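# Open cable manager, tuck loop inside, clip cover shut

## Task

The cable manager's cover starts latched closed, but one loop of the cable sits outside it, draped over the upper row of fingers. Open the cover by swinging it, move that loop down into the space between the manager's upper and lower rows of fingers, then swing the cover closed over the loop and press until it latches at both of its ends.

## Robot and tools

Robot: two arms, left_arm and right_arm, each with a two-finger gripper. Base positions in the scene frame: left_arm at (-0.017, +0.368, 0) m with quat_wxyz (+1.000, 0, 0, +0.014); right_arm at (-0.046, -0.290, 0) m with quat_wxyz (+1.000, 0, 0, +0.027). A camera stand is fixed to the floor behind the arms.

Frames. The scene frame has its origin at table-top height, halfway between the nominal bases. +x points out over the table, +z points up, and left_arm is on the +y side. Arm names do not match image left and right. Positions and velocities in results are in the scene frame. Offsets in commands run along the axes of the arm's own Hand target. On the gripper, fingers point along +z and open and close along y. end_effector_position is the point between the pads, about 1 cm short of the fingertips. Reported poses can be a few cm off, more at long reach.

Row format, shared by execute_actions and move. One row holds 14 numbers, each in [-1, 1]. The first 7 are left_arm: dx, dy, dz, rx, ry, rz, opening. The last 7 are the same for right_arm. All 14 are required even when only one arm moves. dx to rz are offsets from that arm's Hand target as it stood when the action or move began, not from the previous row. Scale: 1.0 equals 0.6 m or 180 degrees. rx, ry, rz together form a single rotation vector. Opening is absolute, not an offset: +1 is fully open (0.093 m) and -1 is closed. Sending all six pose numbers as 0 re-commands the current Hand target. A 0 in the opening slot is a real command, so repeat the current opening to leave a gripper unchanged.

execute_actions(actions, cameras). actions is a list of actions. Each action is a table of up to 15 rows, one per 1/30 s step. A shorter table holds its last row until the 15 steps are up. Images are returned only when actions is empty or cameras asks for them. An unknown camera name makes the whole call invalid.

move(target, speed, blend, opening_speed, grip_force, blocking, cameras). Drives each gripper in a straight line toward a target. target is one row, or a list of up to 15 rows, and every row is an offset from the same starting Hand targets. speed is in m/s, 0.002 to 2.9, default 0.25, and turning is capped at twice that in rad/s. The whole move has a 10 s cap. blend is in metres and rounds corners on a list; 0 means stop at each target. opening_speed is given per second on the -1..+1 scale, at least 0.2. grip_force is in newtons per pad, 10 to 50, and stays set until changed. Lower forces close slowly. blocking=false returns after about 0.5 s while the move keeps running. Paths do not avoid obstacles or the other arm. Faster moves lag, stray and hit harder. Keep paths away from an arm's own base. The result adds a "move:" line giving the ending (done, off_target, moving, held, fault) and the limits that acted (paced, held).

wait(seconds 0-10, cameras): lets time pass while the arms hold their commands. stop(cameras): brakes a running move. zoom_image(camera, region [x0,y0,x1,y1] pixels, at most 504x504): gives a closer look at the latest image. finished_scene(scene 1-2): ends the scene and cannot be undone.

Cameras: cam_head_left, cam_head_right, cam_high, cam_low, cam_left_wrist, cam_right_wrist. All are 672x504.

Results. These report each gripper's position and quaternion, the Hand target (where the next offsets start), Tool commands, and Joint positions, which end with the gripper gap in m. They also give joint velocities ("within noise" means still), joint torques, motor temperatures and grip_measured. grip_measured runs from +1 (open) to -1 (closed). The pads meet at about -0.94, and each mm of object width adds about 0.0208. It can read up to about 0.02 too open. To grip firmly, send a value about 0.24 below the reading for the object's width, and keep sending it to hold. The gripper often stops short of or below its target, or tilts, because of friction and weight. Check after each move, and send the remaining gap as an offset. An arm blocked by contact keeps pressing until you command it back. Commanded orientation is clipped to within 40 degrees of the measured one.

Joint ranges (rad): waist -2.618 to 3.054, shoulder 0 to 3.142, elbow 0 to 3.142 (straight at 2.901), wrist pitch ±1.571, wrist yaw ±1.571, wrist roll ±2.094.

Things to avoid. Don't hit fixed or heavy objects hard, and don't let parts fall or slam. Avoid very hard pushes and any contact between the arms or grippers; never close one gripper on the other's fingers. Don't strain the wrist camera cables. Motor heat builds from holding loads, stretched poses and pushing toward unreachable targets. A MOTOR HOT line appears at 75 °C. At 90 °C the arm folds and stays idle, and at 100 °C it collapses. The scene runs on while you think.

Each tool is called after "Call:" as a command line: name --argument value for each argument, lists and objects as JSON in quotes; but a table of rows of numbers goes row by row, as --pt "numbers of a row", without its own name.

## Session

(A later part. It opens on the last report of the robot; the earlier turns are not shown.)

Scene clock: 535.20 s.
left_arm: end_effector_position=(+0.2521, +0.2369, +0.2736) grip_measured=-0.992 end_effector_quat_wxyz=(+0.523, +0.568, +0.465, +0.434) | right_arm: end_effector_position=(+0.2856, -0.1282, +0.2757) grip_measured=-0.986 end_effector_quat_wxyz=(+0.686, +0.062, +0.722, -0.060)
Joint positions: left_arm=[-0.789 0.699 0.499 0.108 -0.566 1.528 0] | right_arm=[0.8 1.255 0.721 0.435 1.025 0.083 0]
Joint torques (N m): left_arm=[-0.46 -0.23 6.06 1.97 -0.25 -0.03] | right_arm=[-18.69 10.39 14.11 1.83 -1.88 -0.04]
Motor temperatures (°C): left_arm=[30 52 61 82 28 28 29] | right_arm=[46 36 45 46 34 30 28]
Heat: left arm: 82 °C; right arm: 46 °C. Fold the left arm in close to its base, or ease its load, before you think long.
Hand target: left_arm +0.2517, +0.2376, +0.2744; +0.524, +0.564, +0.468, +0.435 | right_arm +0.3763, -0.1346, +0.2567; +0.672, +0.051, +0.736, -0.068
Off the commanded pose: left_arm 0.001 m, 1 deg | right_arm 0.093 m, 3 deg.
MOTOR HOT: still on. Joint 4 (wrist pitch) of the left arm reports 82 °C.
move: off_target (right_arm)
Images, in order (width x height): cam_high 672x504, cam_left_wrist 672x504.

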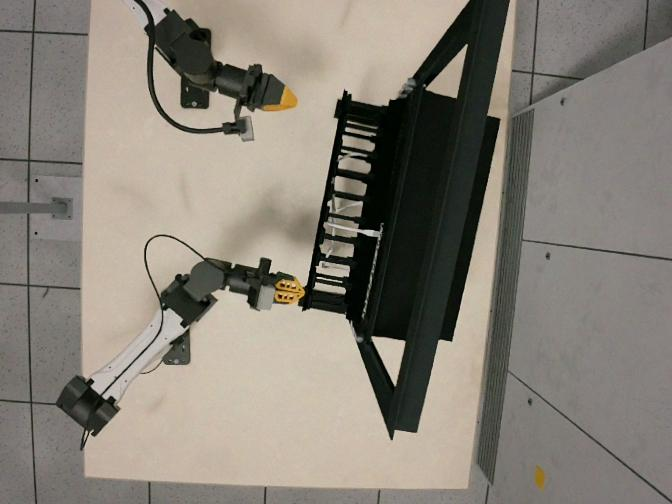

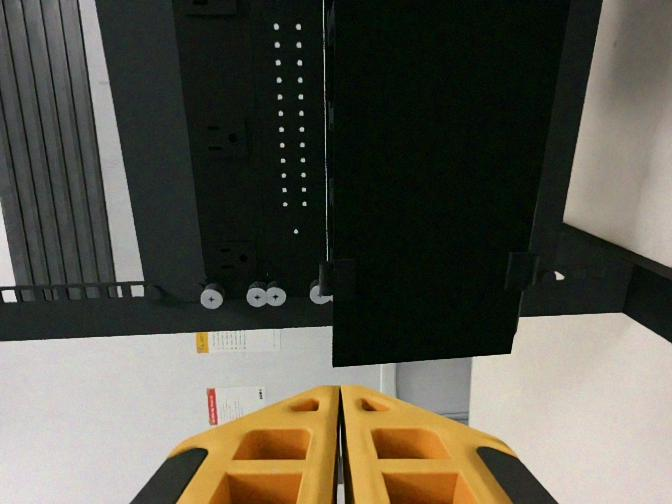

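Call:
zoom_image --camera "cam_left_wrist" --region '[280, 160, 600, 390]'

Call:
zoom_image --camera "cam_left_wrist" --region '[290, 230, 370, 310]'

Scaled by 1.575 from the camera's 672x504 image, which has a finer 960x720 frame.

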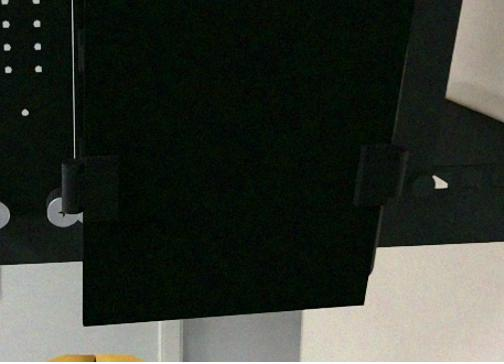

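Scaled by 6.300 from the camera's 672x504 image, which has a finer 960x720 frame.

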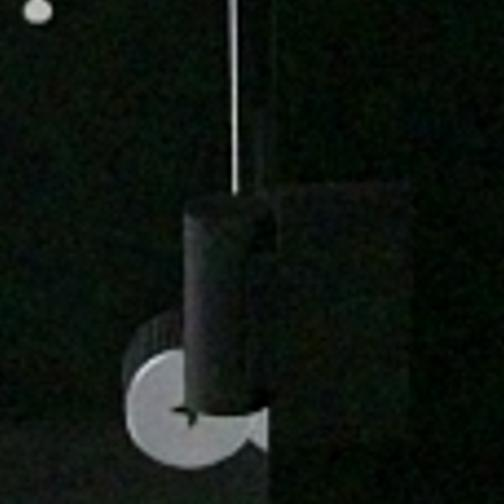

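Call:
move --pt "-0.1 0.0 -0.05 0 0 0 -1 0.0 0 -0.11 0 0 0 -1" --speed '[0.1]' --cameras '["cam_left_wrist","cam_right_wrist","cam_high"]'

Call:
zoom_image --camera "cam_high" --region '[330, 80, 380, 130]'

Scene clock: 537.60 s.
left_arm: end_effector_position=(+0.2100, +0.1863, +0.2566) grip_measured=-0.992 end_effector_quat_wxyz=(+0.502, +0.588, +0.456, +0.441) | right_arm: end_effector_position=(+0.2764, -0.1262, +0.2744) grip_measured=-0.986 end_effector_quat_wxyz=(+0.684, +0.064, +0.723, -0.073)
Joint positions: left_arm=[-1.205 0.81 0.507 0.111 -0.977 1.471 0] | right_arm=[0.84 1.25 0.72 0.414 1.087 0.085 0]
Joint torques (N m): left_arm=[-0.31 -0.2 8.98 1.99 -0.29 -0.17] | right_arm=[-8.64 2.58 10.85 1.41 -1.11 0.14]
Motor temperatures (°C): left_arm=[30 51 61 78 28 28 29] | right_arm=[46 36 45 46 34 30 28]
Heat: left arm: 78 °C; right arm: 46 °C. Fold the left arm in close to its base, or ease its load, before you think long.
Hand target: left_arm +0.2113, +0.1842, +0.2768; +0.524, +0.563, +0.468, +0.435 | right_arm +0.3116, -0.1236, +0.2625; +0.672, +0.051, +0.736, -0.068
Off the commanded pose: left_arm 0.020 m, 4 deg | right_arm 0.037 m, 3 deg.
MOTOR HOT: still on. Joint 4 (wrist pitch) of the left arm reports 78 °C.
move: off_target (left_arm, right_arm)
Images, in order (width x height): cam_high 672x504, cam_left_wrist 672x504, cam_right_wrist 672x504.

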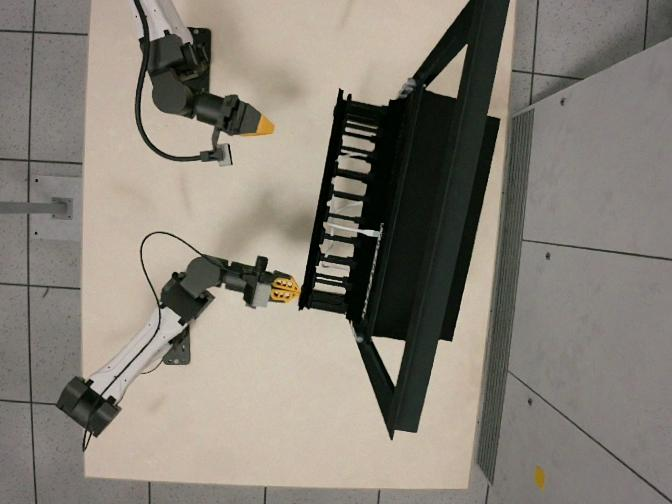

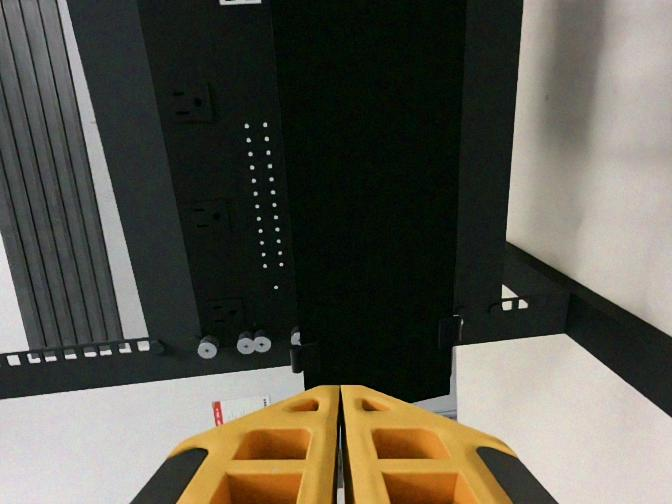

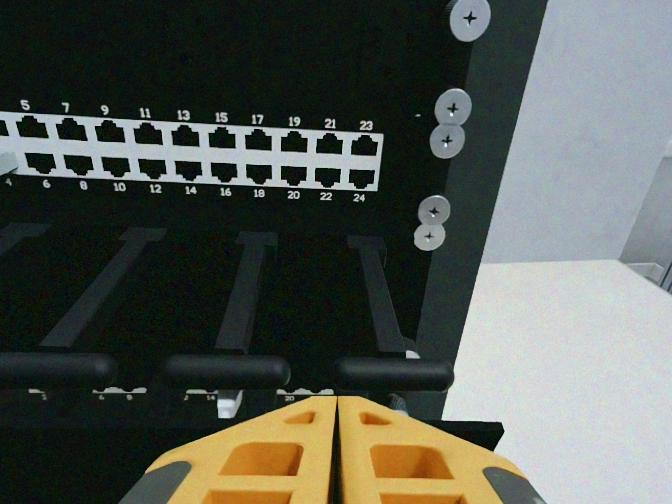

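Scaled by 10.080 from the camera's 672x504 image, which has a finer 960x720 frame.

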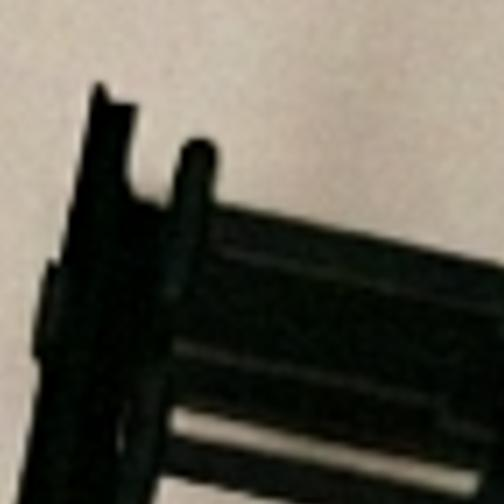

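Call:
move --pt "0.106 -0.016 0.10 0 0 0 -1 0.0 0 0.0 0 0 0 -1" --pt "0.099 -0.007 0.26 0 0 0 -1 0.0 0 0.0 0 0 0 -1" --pt "0.099 -0.007 0.26 0 0 0 -1 0.0 0 -0.12 0 0 0 -1" --pt "0.099 -0.007 0.26 0 0 0 -1 0.025 0 -0.12 0 0 0 -1" --pt "0.099 -0.007 0.26 0 0 0 -1 0.02 0 0.04 0 0 0 -1" --pt "0.099 -0.007 0.26 0 0 0 -1 0.01 0 0.12 0 0 0 -1" --speed '[0.2,0.12,0.15,0.15,0.15,0.12]' --cameras '["cam_left_wrist","cam_right_wrist","cam_high"]'

Call:
zoom_image --camera "cam_high" --region '[330, 80, 380, 130]'

Scene clock: 545.43 s.
left_arm: end_effector_position=(+0.3383, +0.2315, +0.2308) grip_measured=-0.992 end_effector_quat_wxyz=(+0.478, +0.582, +0.492, +0.436) | right_arm: end_effector_position=(+0.2883, -0.1317, +0.2364) grip_measured=-0.986 end_effector_quat_wxyz=(+0.656, +0.038, +0.744, -0.119)
Joint positions: left_arm=[-0.572 1.146 0.571 0.397 -0.407 1.538 0] | right_arm=[0.799 1.329 0.691 0.403 1.074 0.078 0]
Joint torques (N m): left_arm=[3.51 5.89 13.23 3.11 0.76 0.12] | right_arm=[-19.07 4.66 17.22 2.37 -2.19 -0.26]
Motor temperatures (°C): left_arm=[30 49 64 72 29 28 29] | right_arm=[43 35 46 46 34 30 28]
Heat: left arm: 72 °C; right arm: 46 °C. Fold the left arm in close to its base, or ease its load, before you think long.
Hand target: left_arm +0.3749, +0.2140, +0.2612; +0.524, +0.564, +0.468, +0.435 | right_arm +0.3817, -0.1358, +0.2502; +0.672, +0.051, +0.736, -0.068
Off the commanded pose: left_arm 0.051 m, 6 deg | right_arm 0.095 m, 6 deg.
MOTOR HOT: still on. Joint 4 (wrist pitch) of the left arm reports 72 °C.
move: off_target (left_arm, right_arm)
Images, in order (width x height): cam_high 672x504, cam_left_wrist 672x504, cam_right_wrist 672x504.

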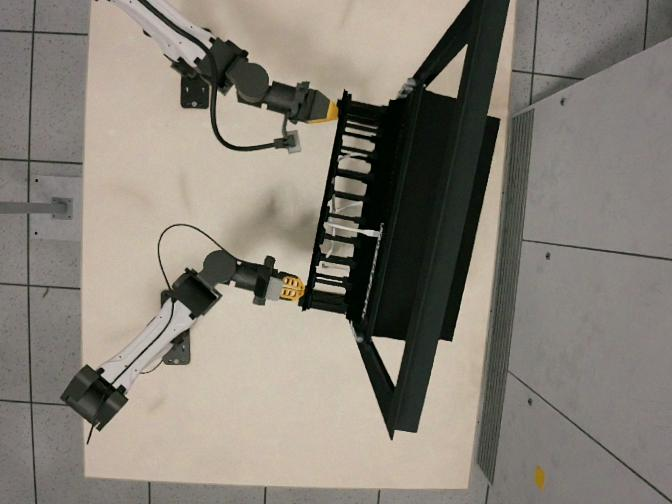

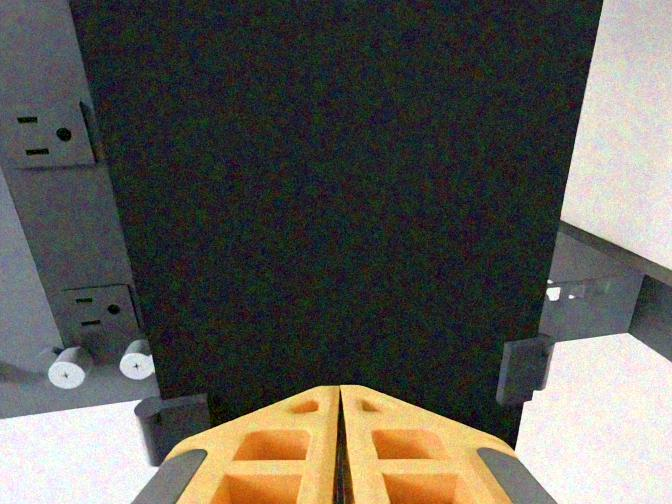

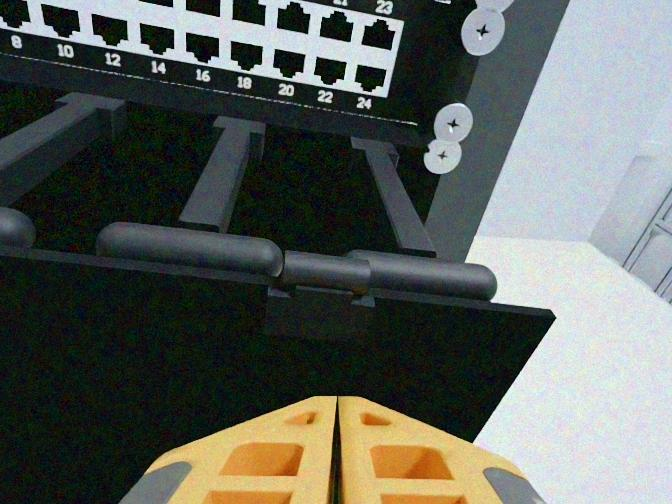

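Scaled by 10.080 from the camera's 672x504 image, which has a finer 960x720 frame.

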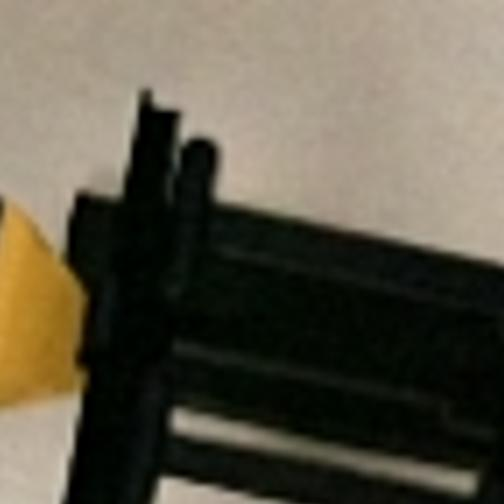

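Call:
move --pt "0.0 0.0 -0.0 0 0 0 -1 0.01 0 -0.14 0 0 0 -1" --pt "0.0 0.0 0.0 0 0 0 -1 -0.02 0.02 -0.14 0 0 0 -1" --pt "0 0 0 0 0 0 -1 -0.01 0.02 0.0 0 0 0 -1" --pt "0 0 -0.12 0 0 0 -1 -0.01 0.02 0.0 0 0 0 -1" --pt "0.005 0.05 -0.12 0 0 0 -1 -0.01 0.02 0.0 0 0 0 -1" --pt "0.005 0.045 0.03 0 0 0 -1 -0.01 0.02 0.04 0 0 0 -1" --speed '[0.2,0.2,0.15,0.15,0.15,0.12]' --cameras '["cam_left_wrist","cam_right_wrist","cam_high"]'

Call:
zoom_image --camera "cam_high" --region '[330, 80, 380, 130]'

Scene clock: 553.03 s.
left_arm: end_effector_position=(+0.3352, +0.2301, +0.2692) grip_measured=-0.992 end_effector_quat_wxyz=(+0.484, +0.588, +0.486, +0.429) | right_arm: end_effector_position=(+0.2889, -0.1320, +0.2373) grip_measured=-0.986 end_effector_quat_wxyz=(+0.599, -0.009, +0.779, -0.184)
Joint positions: left_arm=[-0.567 1.083 0.695 0.212 -0.378 1.54 0] | right_arm=[0.802 1.347 0.856 0.002 1.095 0.131 0]
Joint torques (N m): left_arm=[5.85 12.66 12.62 3.93 0.74 0.11] | right_arm=[-19.78 6.32 16.35 3.88 -1.93 -0.05]
Motor temperatures (°C): left_arm=[30 49 67 70 29 28 29] | right_arm=[45 35 48 50 34 30 28]
Heat: left arm: 70 °C; right arm: 50 °C.
Hand target: left_arm +0.3949, +0.2133, +0.2869; +0.524, +0.564, +0.468, +0.435 | right_arm +0.4078, -0.1279, +0.2537; +0.672, +0.051, +0.736, -0.068
Off the commanded pose: left_arm 0.065 m, 6 deg | right_arm 0.120 m, 18 deg.
MOTOR HOT: cleared for the motors of the left arm.
move: off_target (left_arm, right_arm)
Images, in order (width x height): cam_high 672x504, cam_left_wrist 672x504, cam_right_wrist 672x504.

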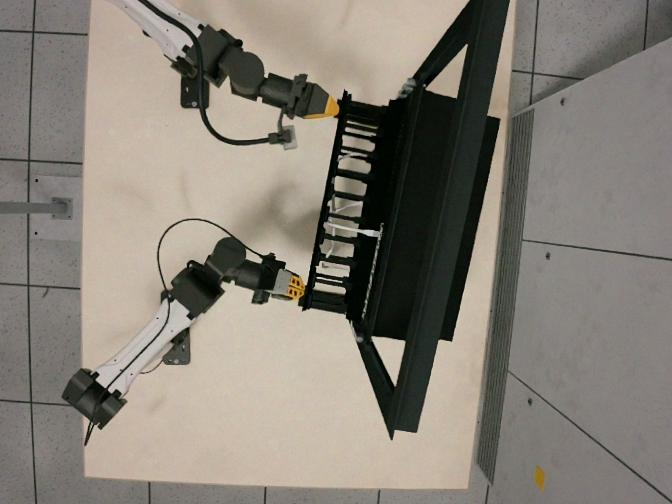

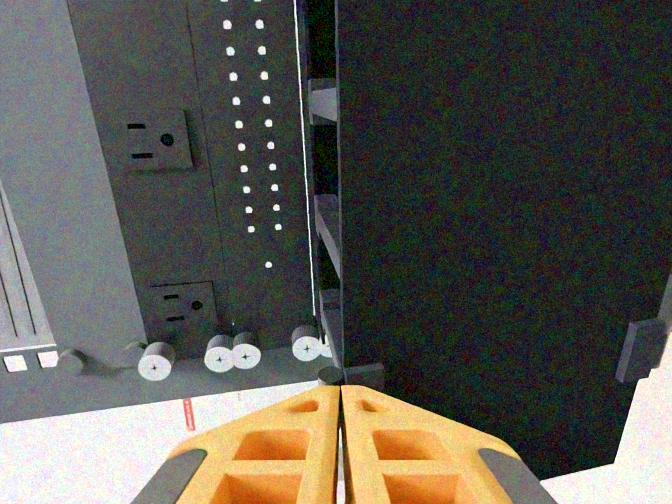

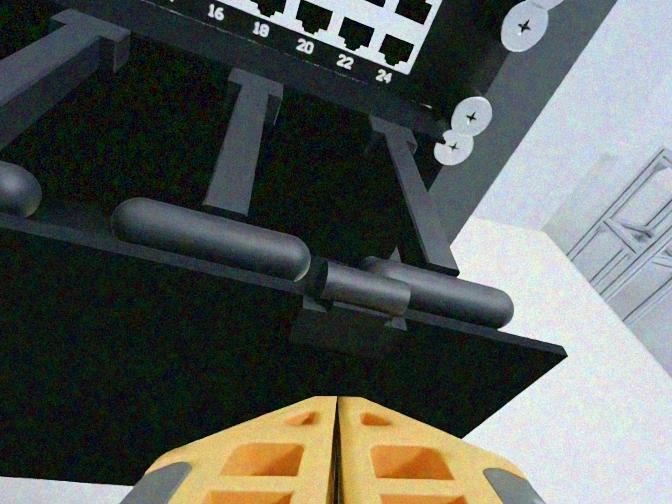

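Scaled by 10.080 from the camera's 672x504 image, which has a finer 960x720 frame.

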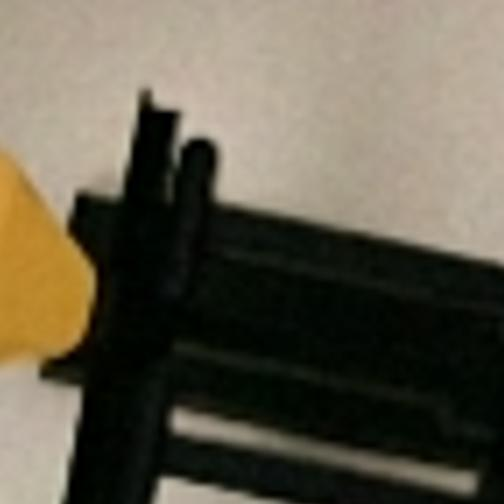

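Call:
move --pt "0.0 0.0 0.06 0 0 0 -1 0.0 0 0 0 0 0 -1" --pt "0.0 0.0 0.11 0 0 0 -1 0.0 0 0 0 0 0 -1" --speed '[0.12,0.12]' --cameras '["cam_left_wrist","cam_right_wrist","cam_high"]'

Call:
zoom_image --camera "cam_high" --region '[330, 80, 380, 130]'

Scene clock: 556.80 s.
left_arm: end_effector_position=(+0.3382, +0.2300, +0.2707) grip_measured=-0.992 end_effector_quat_wxyz=(+0.420, +0.658, +0.502, +0.372) | right_arm: end_effector_position=(+0.2885, -0.1315, +0.2375) grip_measured=-0.986 end_effector_quat_wxyz=(+0.569, -0.023, +0.797, -0.201)
Joint positions: left_arm=[-0.519 1.133 0.928 -0.19 -0.275 1.532 0] | right_arm=[0.802 1.371 0.948 -0.202 1.087 0.199 0]
Joint torques (N m): left_arm=[5.91 17.63 8.16 6.22 0.14 -0.04] | right_arm=[-19.29 5.38 15.06 4.28 -1.49 -0.01]
Motor temperatures (°C): left_arm=[31 52 67 77 29 28 29] | right_arm=[46 35 49 55 35 30 28]
Heat: left arm: 77 °C; right arm: 55 °C. Fold the left arm in close to its base, or ease its load, before you think long.
Hand target: left_arm +0.4597, +0.2013, +0.2819; +0.523, +0.564, +0.468, +0.435 | right_arm +0.4078, -0.1280, +0.2536; +0.672, +0.051, +0.736, -0.068
Off the commanded pose: left_arm 0.125 m, 18 deg | right_arm 0.120 m, 22 deg.
MOTOR HOT: joint 4 (wrist pitch) of the left arm reports 77 °C; the controller's stop level is 90 °C. To cool a motor, set the load down, stop pushing, or move to a pose that needs little force.
move: off_target (left_arm, right_arm)
Images, in order (width x height): cam_high 672x504, cam_left_wrist 672x504, cam_right_wrist 672x504.

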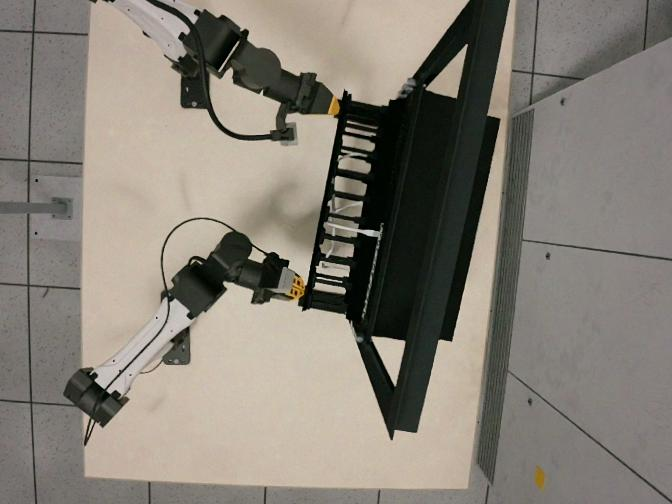

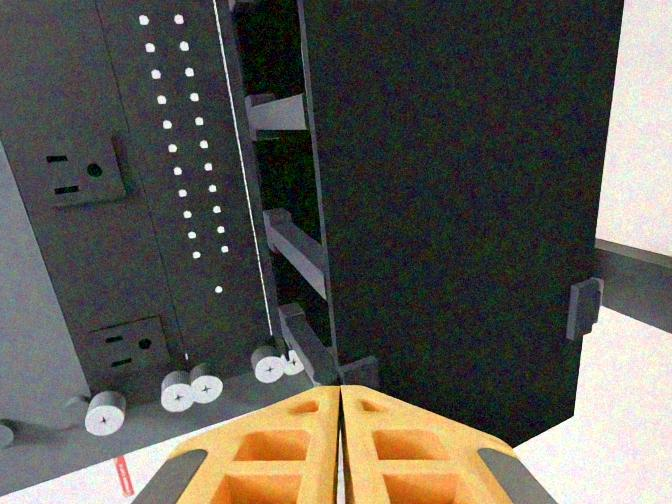

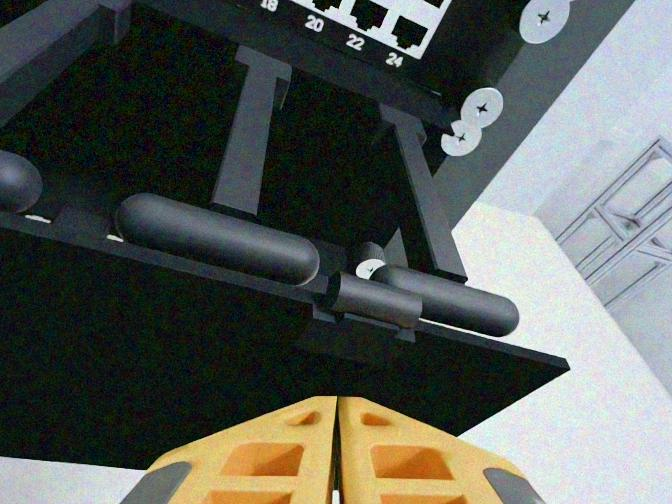

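Scaled by 10.080 from the camera's 672x504 image, which has a finer 960x720 frame.

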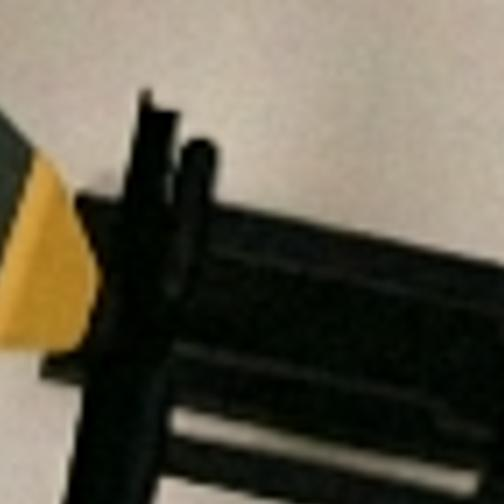

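Call:
execute_actions --actions '[]'

Scene clock: 558.80 s.
left_arm: end_effector_position=(+0.3382, +0.2299, +0.2707) grip_measured=-0.992 end_effector_quat_wxyz=(+0.420, +0.658, +0.502, +0.372) | right_arm: end_effector_position=(+0.2885, -0.1315, +0.2376) grip_measured=-0.986 end_effector_quat_wxyz=(+0.569, -0.023, +0.797, -0.201)
Joint positions: left_arm=[-0.519 1.133 0.928 -0.19 -0.274 1.532 0] | right_arm=[0.802 1.371 0.949 -0.202 1.087 0.2 0]
Joint velocities: within noise
Joint torques (N m): left_arm=[5.71 17.69 8.14 6.17 0.08 0.03] | right_arm=[-19.26 5.42 15.01 4.27 -1.49 -0.04]
Motor temperatures (°C): left_arm=[31 54 67 82 29 28 29] | right_arm=[47 35 49 57 34 30 28]
Heat: left arm: 82 °C; right arm: 57 °C. Fold the left arm in close to its base, or ease its load, before you think long.
Hand target: left_arm +0.4597, +0.2012, +0.2819; +0.524, +0.564, +0.468, +0.435 | right_arm +0.4078, -0.1280, +0.2537; +0.672, +0.051, +0.736, -0.068
Tool commands: left_gripper/opening=-1.0 right_gripper/opening=-1.0
Off the commanded pose: left_arm 0.125 m, 18 deg | right_arm 0.120 m, 22 deg.
MOTOR HOT: still on. Joint 4 (wrist pitch) of the left arm reports 82 °C.

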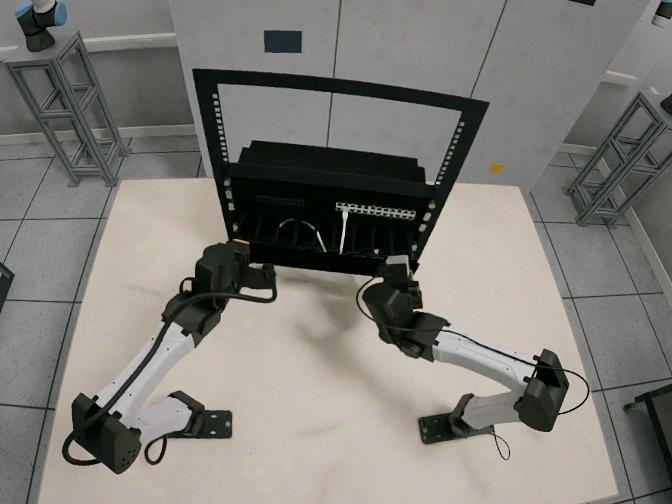

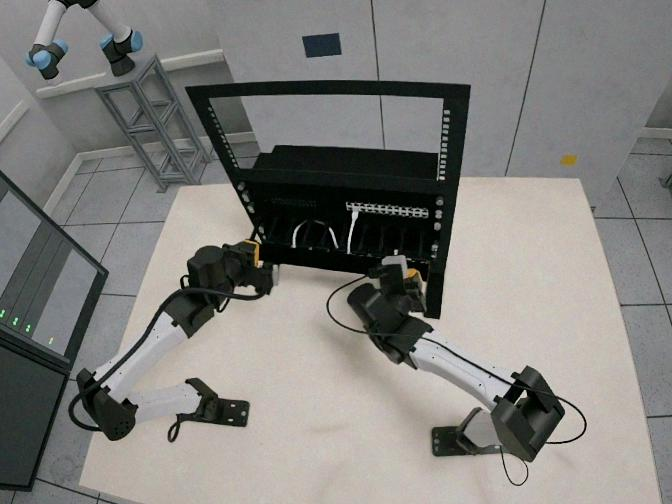

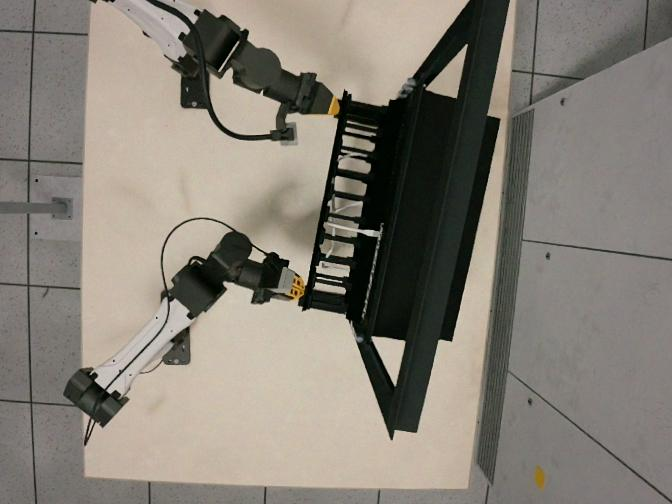

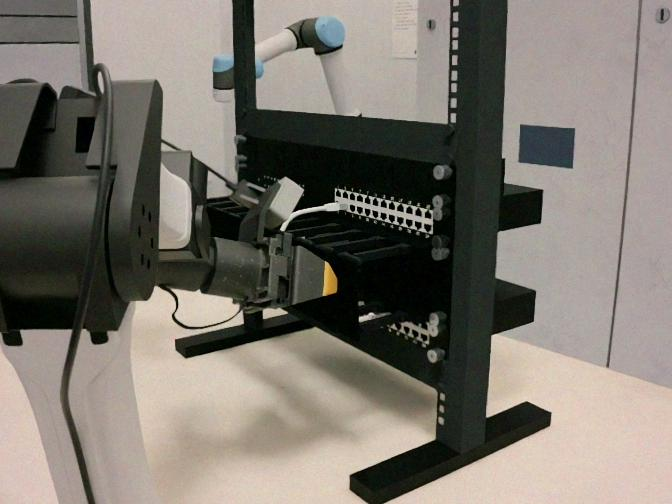

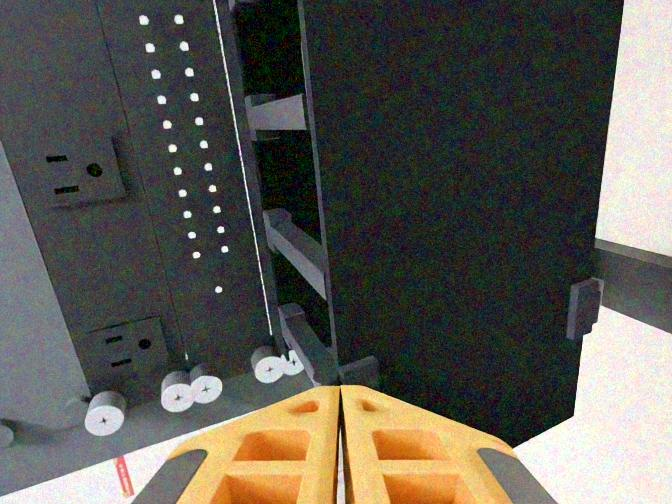

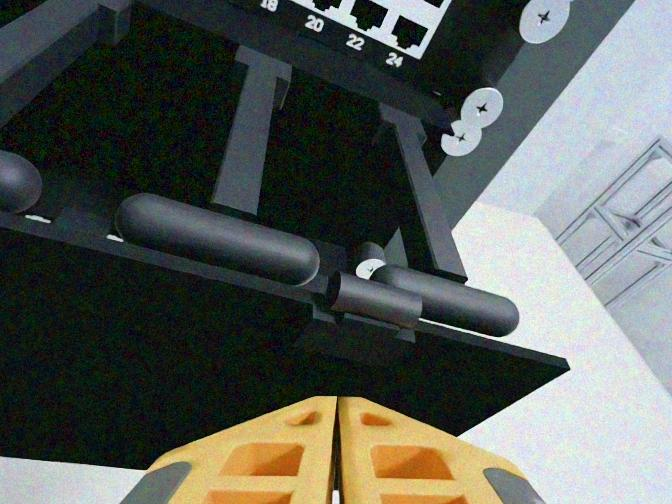

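Call:
move --target '[0,0,-0.17,0,0,0,-1,0,0,0,0,0,0,-1]' --speed 0.1 --cameras '["cam_high","cam_left_wrist"]'

Call:
zoom_image --camera "cam_high" --region '[260, 80, 420, 330]'

Scene clock: 560.83 s.
left_arm: end_effector_position=(+0.3346, +0.2301, +0.2704) grip_measured=-0.992 end_effector_quat_wxyz=(+0.476, +0.598, +0.492, +0.418) | right_arm: end_effector_position=(+0.2885, -0.1315, +0.2376) grip_measured=-0.986 end_effector_quat_wxyz=(+0.569, -0.022, +0.797, -0.201)
Joint positions: left_arm=[-0.561 1.08 0.733 0.133 -0.363 1.526 0] | right_arm=[0.802 1.371 0.949 -0.202 1.087 0.202 0]
Joint torques (N m): left_arm=[2.04 3.88 6.99 3.97 0.2 0.19] | right_arm=[-19.33 5.41 15.28 4.27 -1.48 -0.04]
Motor temperatures (°C): left_arm=[31 54 66 83 29 28 29] | right_arm=[48 35 50 59 34 30 28]
Heat: left arm: 83 °C; right arm: 59 °C. Fold the left arm in close to its base, or ease its load, before you think long.
Hand target: left_arm +0.3597, +0.2199, +0.2895; +0.524, +0.563, +0.468, +0.435 | right_arm +0.4078, -0.1280, +0.2537; +0.672, +0.051, +0.736, -0.068
Off the commanded pose: left_arm 0.033 m, 8 deg | right_arm 0.120 m, 22 deg.
MOTOR HOT: still on. Joint 4 (wrist pitch) of the left arm reports 83 °C.
move: off_target (left_arm, right_arm)
Images, in order (width x height): cam_high 672x504, cam_left_wrist 672x504.

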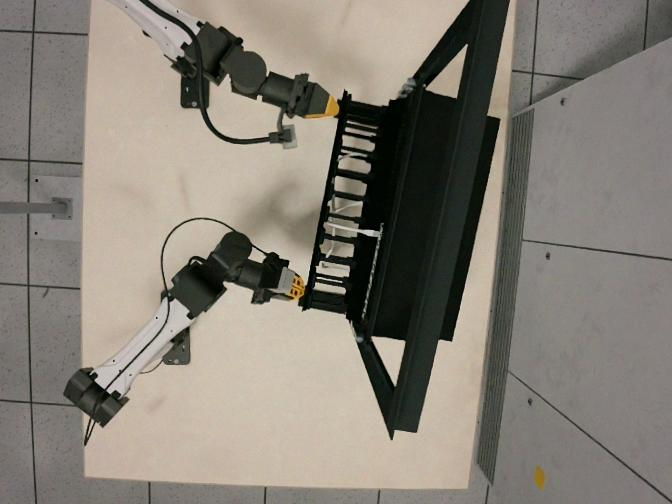

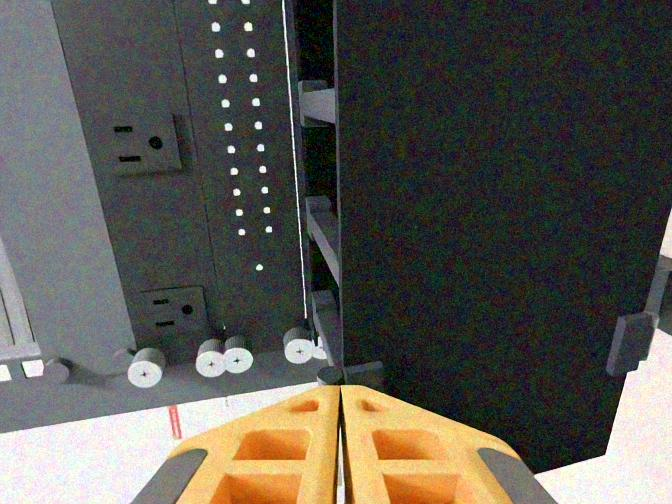

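Scaled by 2.016 from the camera's 672x504 image, which has a finer 960x720 frame.

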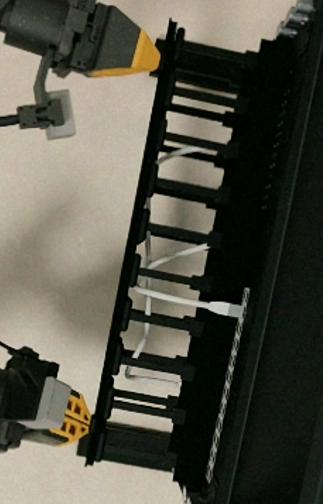

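Call:
zoom_image --camera "cam_high" --region '[305, 170, 385, 300]'

Call:
execute_actions --actions '[]'

Call:
zoom_image --camera "cam_head_right" --region '[230, 190, 460, 310]'

Scaled by 3.877 from the camera's 672x504 image, which has a finer 960x720 frame.

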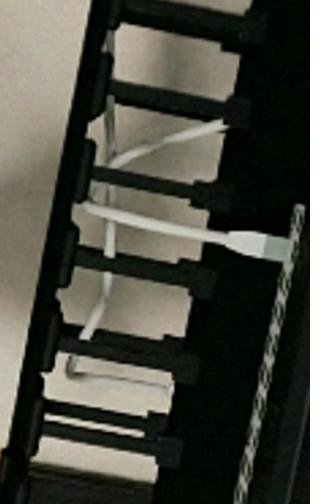

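Scene clock: 561.33 s.
left_arm: end_effector_position=(+0.3346, +0.2301, +0.2704) grip_measured=-0.992 end_effector_quat_wxyz=(+0.476, +0.598, +0.491, +0.418) | right_arm: end_effector_position=(+0.2885, -0.1315, +0.2376) grip_measured=-0.986 end_effector_quat_wxyz=(+0.569, -0.022, +0.797, -0.201)
Joint positions: left_arm=[-0.561 1.08 0.733 0.134 -0.363 1.526 0] | right_arm=[0.802 1.371 0.949 -0.202 1.087 0.202 0]
Joint velocities: within noise
Joint torques (N m): left_arm=[1.88 3.84 6.58 3.95 0.24 0.19] | right_arm=[-19.23 5.41 15.34 4.25 -1.48 -0.05]
Motor temperatures (°C): left_arm=[31 54 66 83 29 28 29] | right_arm=[48 35 50 59 34 30 28]
Heat: left arm: 83 °C; right arm: 59 °C. Fold the left arm in close to its base, or ease its load, before you think long.
Hand target: left_arm +0.3597, +0.2199, +0.2895; +0.524, +0.563, +0.468, +0.435 | right_arm +0.4078, -0.1280, +0.2537; +0.672, +0.051, +0.736, -0.068
Tool commands: left_gripper/opening=-1.0 right_gripper/opening=-1.0
Off the commanded pose: left_arm 0.033 m, 8 deg | right_arm 0.120 m, 22 deg.
MOTOR HOT: still on. Joint 4 (wrist pitch) of the left arm reports 83 °C.

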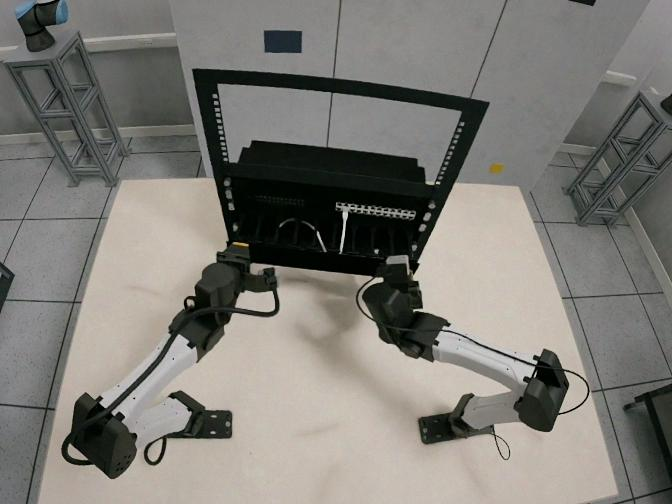

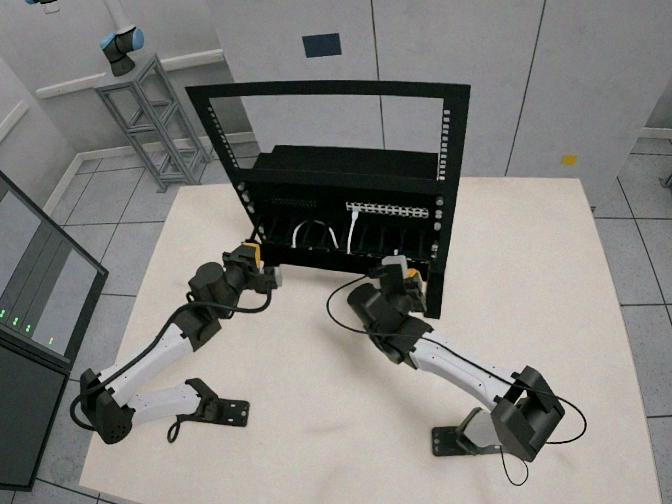

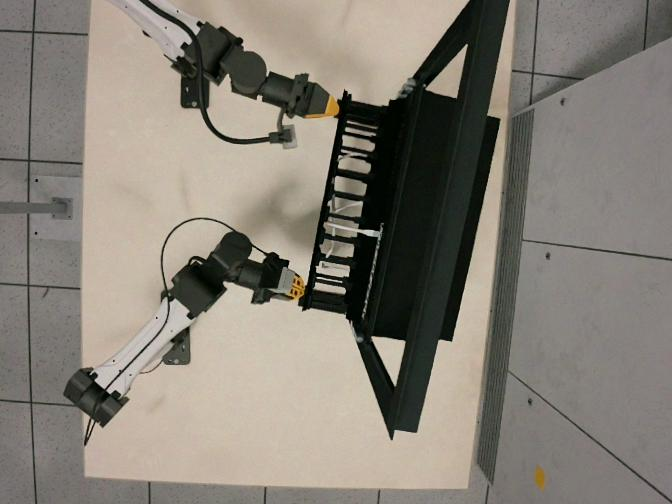

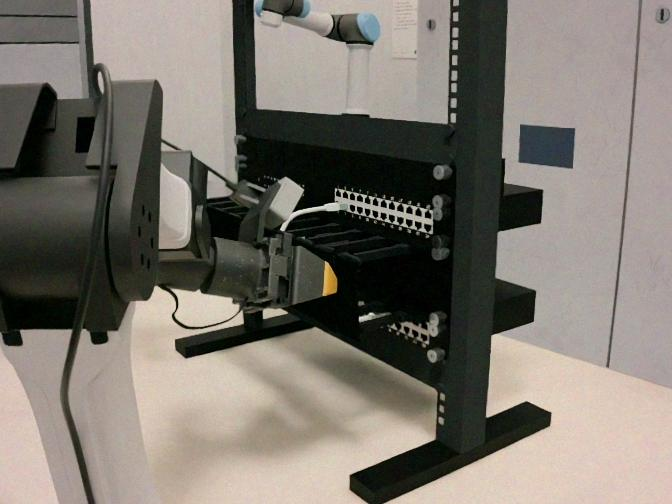

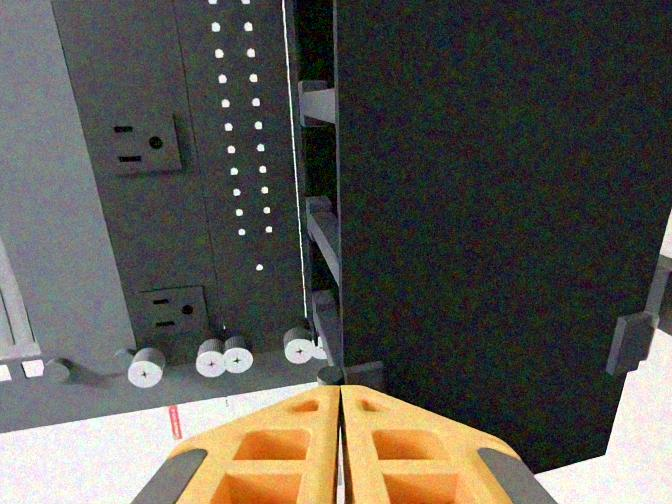

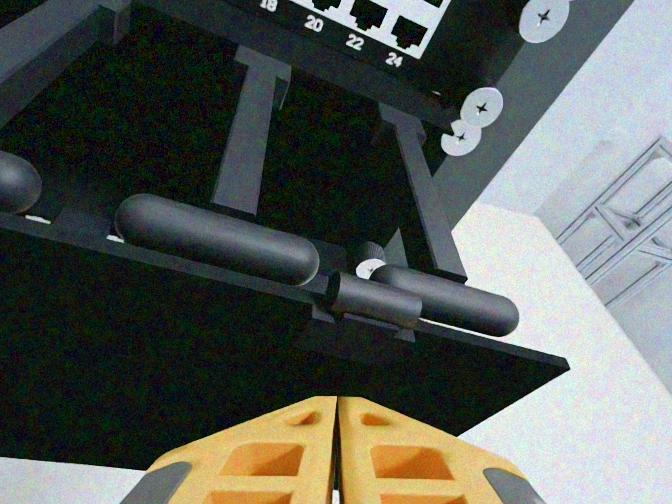

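Scaled by 2.191 from the camera's 672x504 image, which has a finer 960x720 frame.

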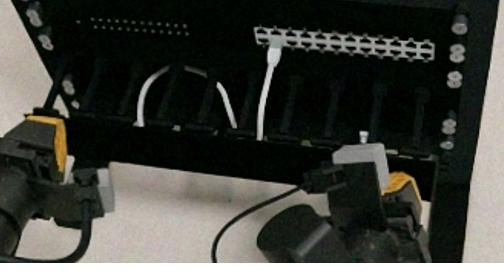

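Call:
move --target '[0,0,-0.1,0,0,0,-1,0,0,0,0,0,0,-1]' --speed 0.1 --cameras '["cam_high"]'

Call:
zoom_image --camera "cam_high" --region '[260, 80, 420, 330]'

Scene clock: 563.60 s.
left_arm: end_effector_position=(+0.3025, +0.2296, +0.2954) grip_measured=-0.992 end_effector_quat_wxyz=(+0.527, +0.563, +0.470, +0.430) | right_arm: end_effector_position=(+0.2851, -0.1313, +0.2369) grip_measured=-0.986 end_effector_quat_wxyz=(+0.547, -0.038, +0.812, -0.201)
Joint positions: left_arm=[-0.632 0.928 0.647 0.198 -0.411 1.526 0] | right_arm=[0.802 1.371 0.998 -0.334 1.054 0.238 0]
Joint torques (N m): left_arm=[-0.28 -2.24 5.19 2.04 -0.2 0.14] | right_arm=[-19.07 5.72 13.76 4.66 -1.01 -0.03]
Motor temperatures (°C): left_arm=[31 53 66 81 29 28 29] | right_arm=[49 35 50 62 34 30 28]
Heat: left arm: 81 °C; right arm: 62 °C. Fold the left arm in close to its base, or ease its load, before you think long.
Hand target: left_arm +0.3009, +0.2308, +0.2937; +0.524, +0.564, +0.468, +0.435 | right_arm +0.4078, -0.1279, +0.2536; +0.672, +0.051, +0.736, -0.068
Off the commanded pose: left_arm 0.003 m, 1 deg | right_arm 0.124 m, 25 deg.
MOTOR HOT: still on. Joint 4 (wrist pitch) of the left arm reports 81 °C.
move: off_target (right_arm)
Images, in order (width x height): cam_high 672x504.

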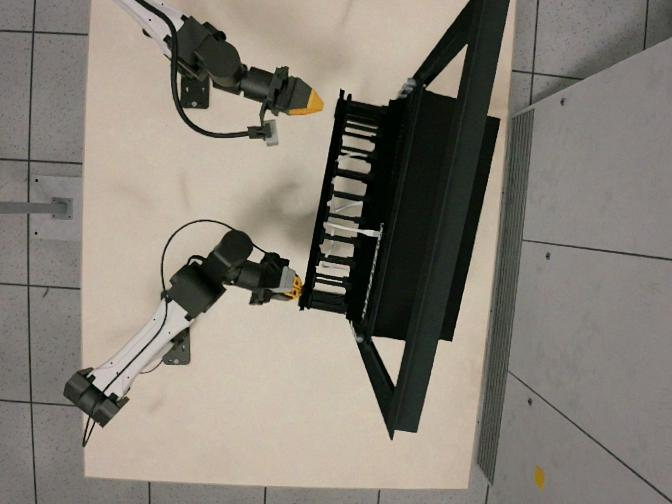

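Scaled by 2.016 from the camera's 672x504 image, which has a finer 960x720 frame.

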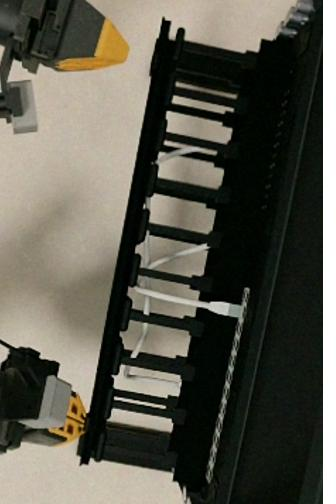

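Call:
move --pt "0 0.18 -0.05 0.25 0 0 -0.3 0 0 0 0 0 0 -1" --pt "-0.03 0.25 0 0.45 0 0 0.0 0 0 0 0 0 0 -1" --cameras '["cam_high","cam_head_left","cam_left_wrist","cam_low"]'

Scene clock: 570.40 s.
left_arm: end_effector_position=(+0.3074, +0.2117, +0.4368) grip_measured=-0.001 end_effector_quat_wxyz=(+0.363, +0.705, +0.578, +0.193) | right_arm: end_effector_position=(+0.2834, -0.1309, +0.2368) grip_measured=-0.986 end_effector_quat_wxyz=(+0.537, -0.043, +0.819, -0.198)
Joint positions: left_arm=[-0.507 1.725 2.569 -1.569 -0.063 1.317 0.045] | right_arm=[0.802 1.371 1.021 -0.391 1.035 0.261 0]
Joint torques (N m): left_arm=[0.47 -3.99 5.01 1.74 0.11 0.04] | right_arm=[-18.97 5.89 13.37 4.69 -0.79 -0.02]
Motor temperatures (°C): left_arm=[30 50 64 73 28 28 29] | right_arm=[50 35 51 70 34 30 28]
Heat: left arm: 73 °C; right arm: 70 °C. Fold the left arm in close to its base, or ease its load, before you think long.
Hand target: left_arm +0.3083, +0.2110, +0.4434; +0.062, +0.768, +0.637, +0.042 | right_arm +0.4078, -0.1280, +0.2536; +0.672, +0.051, +0.736, -0.068
Off the commanded pose: left_arm 0.007 m, 44 deg; orientation clipped | right_arm 0.126 m, 26 deg.
MOTOR HOT: still on. Joint 4 (wrist pitch) of the left arm reports 73 °C.
joint read past its limit (left arm) — joint 4 (wrist pitch), lower limit.
joint sent to its limit (left arm) — joint 4 (wrist pitch), lower limit. The joint targets are off in orientation, not in position.
move: off_target (left_arm, right_arm); target 2's new opening was sent with left_arm's hand 0.007 m and 44 deg from that target; limits=paced
Images, in order (width x height): cam_head_left 672x504, cam_high 672x504, cam_low 672x504, cam_left_wrist 672x504.

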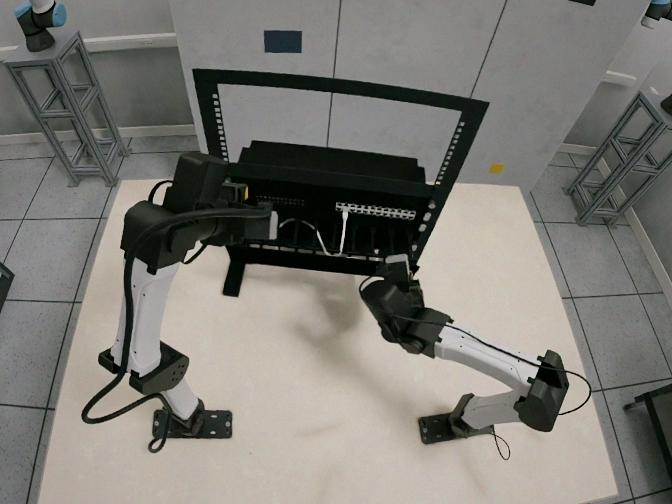

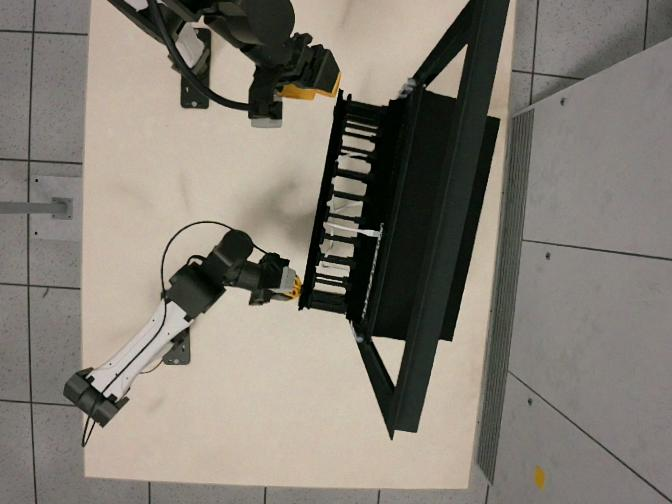

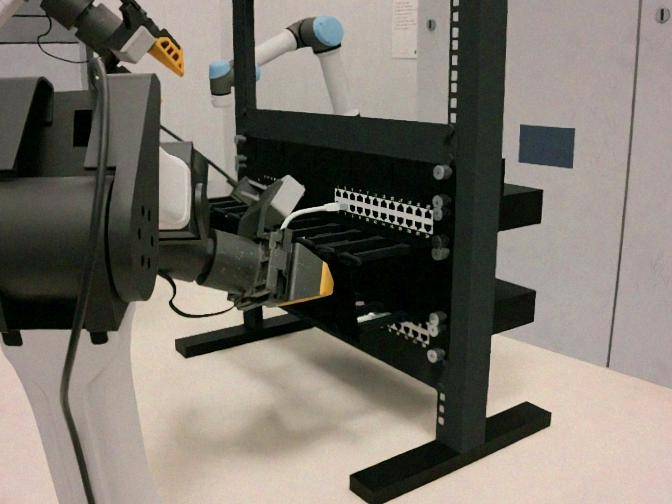

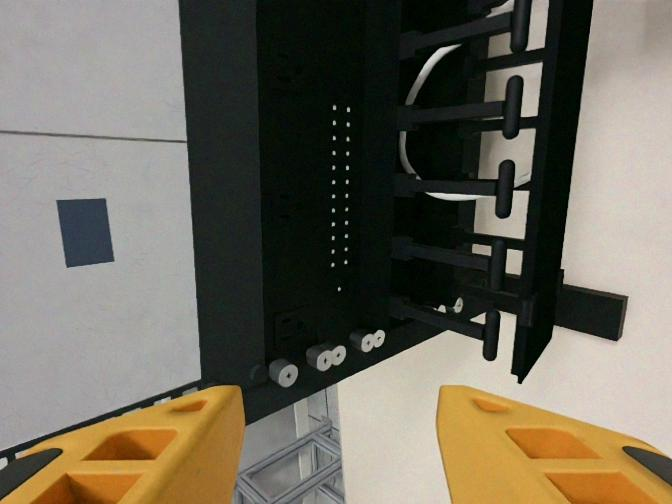

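Call:
zoom_image --camera "cam_left_wrist" --region '[380, 0, 600, 380]'

Scaled by 1.326 from the camera's 672x504 image, which has a finer 960x720 frame.

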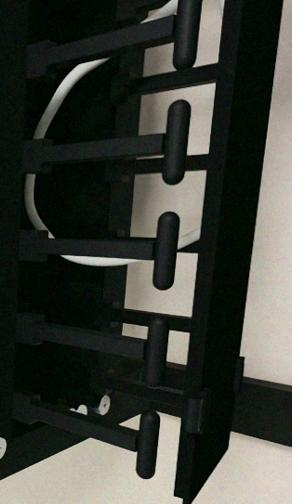

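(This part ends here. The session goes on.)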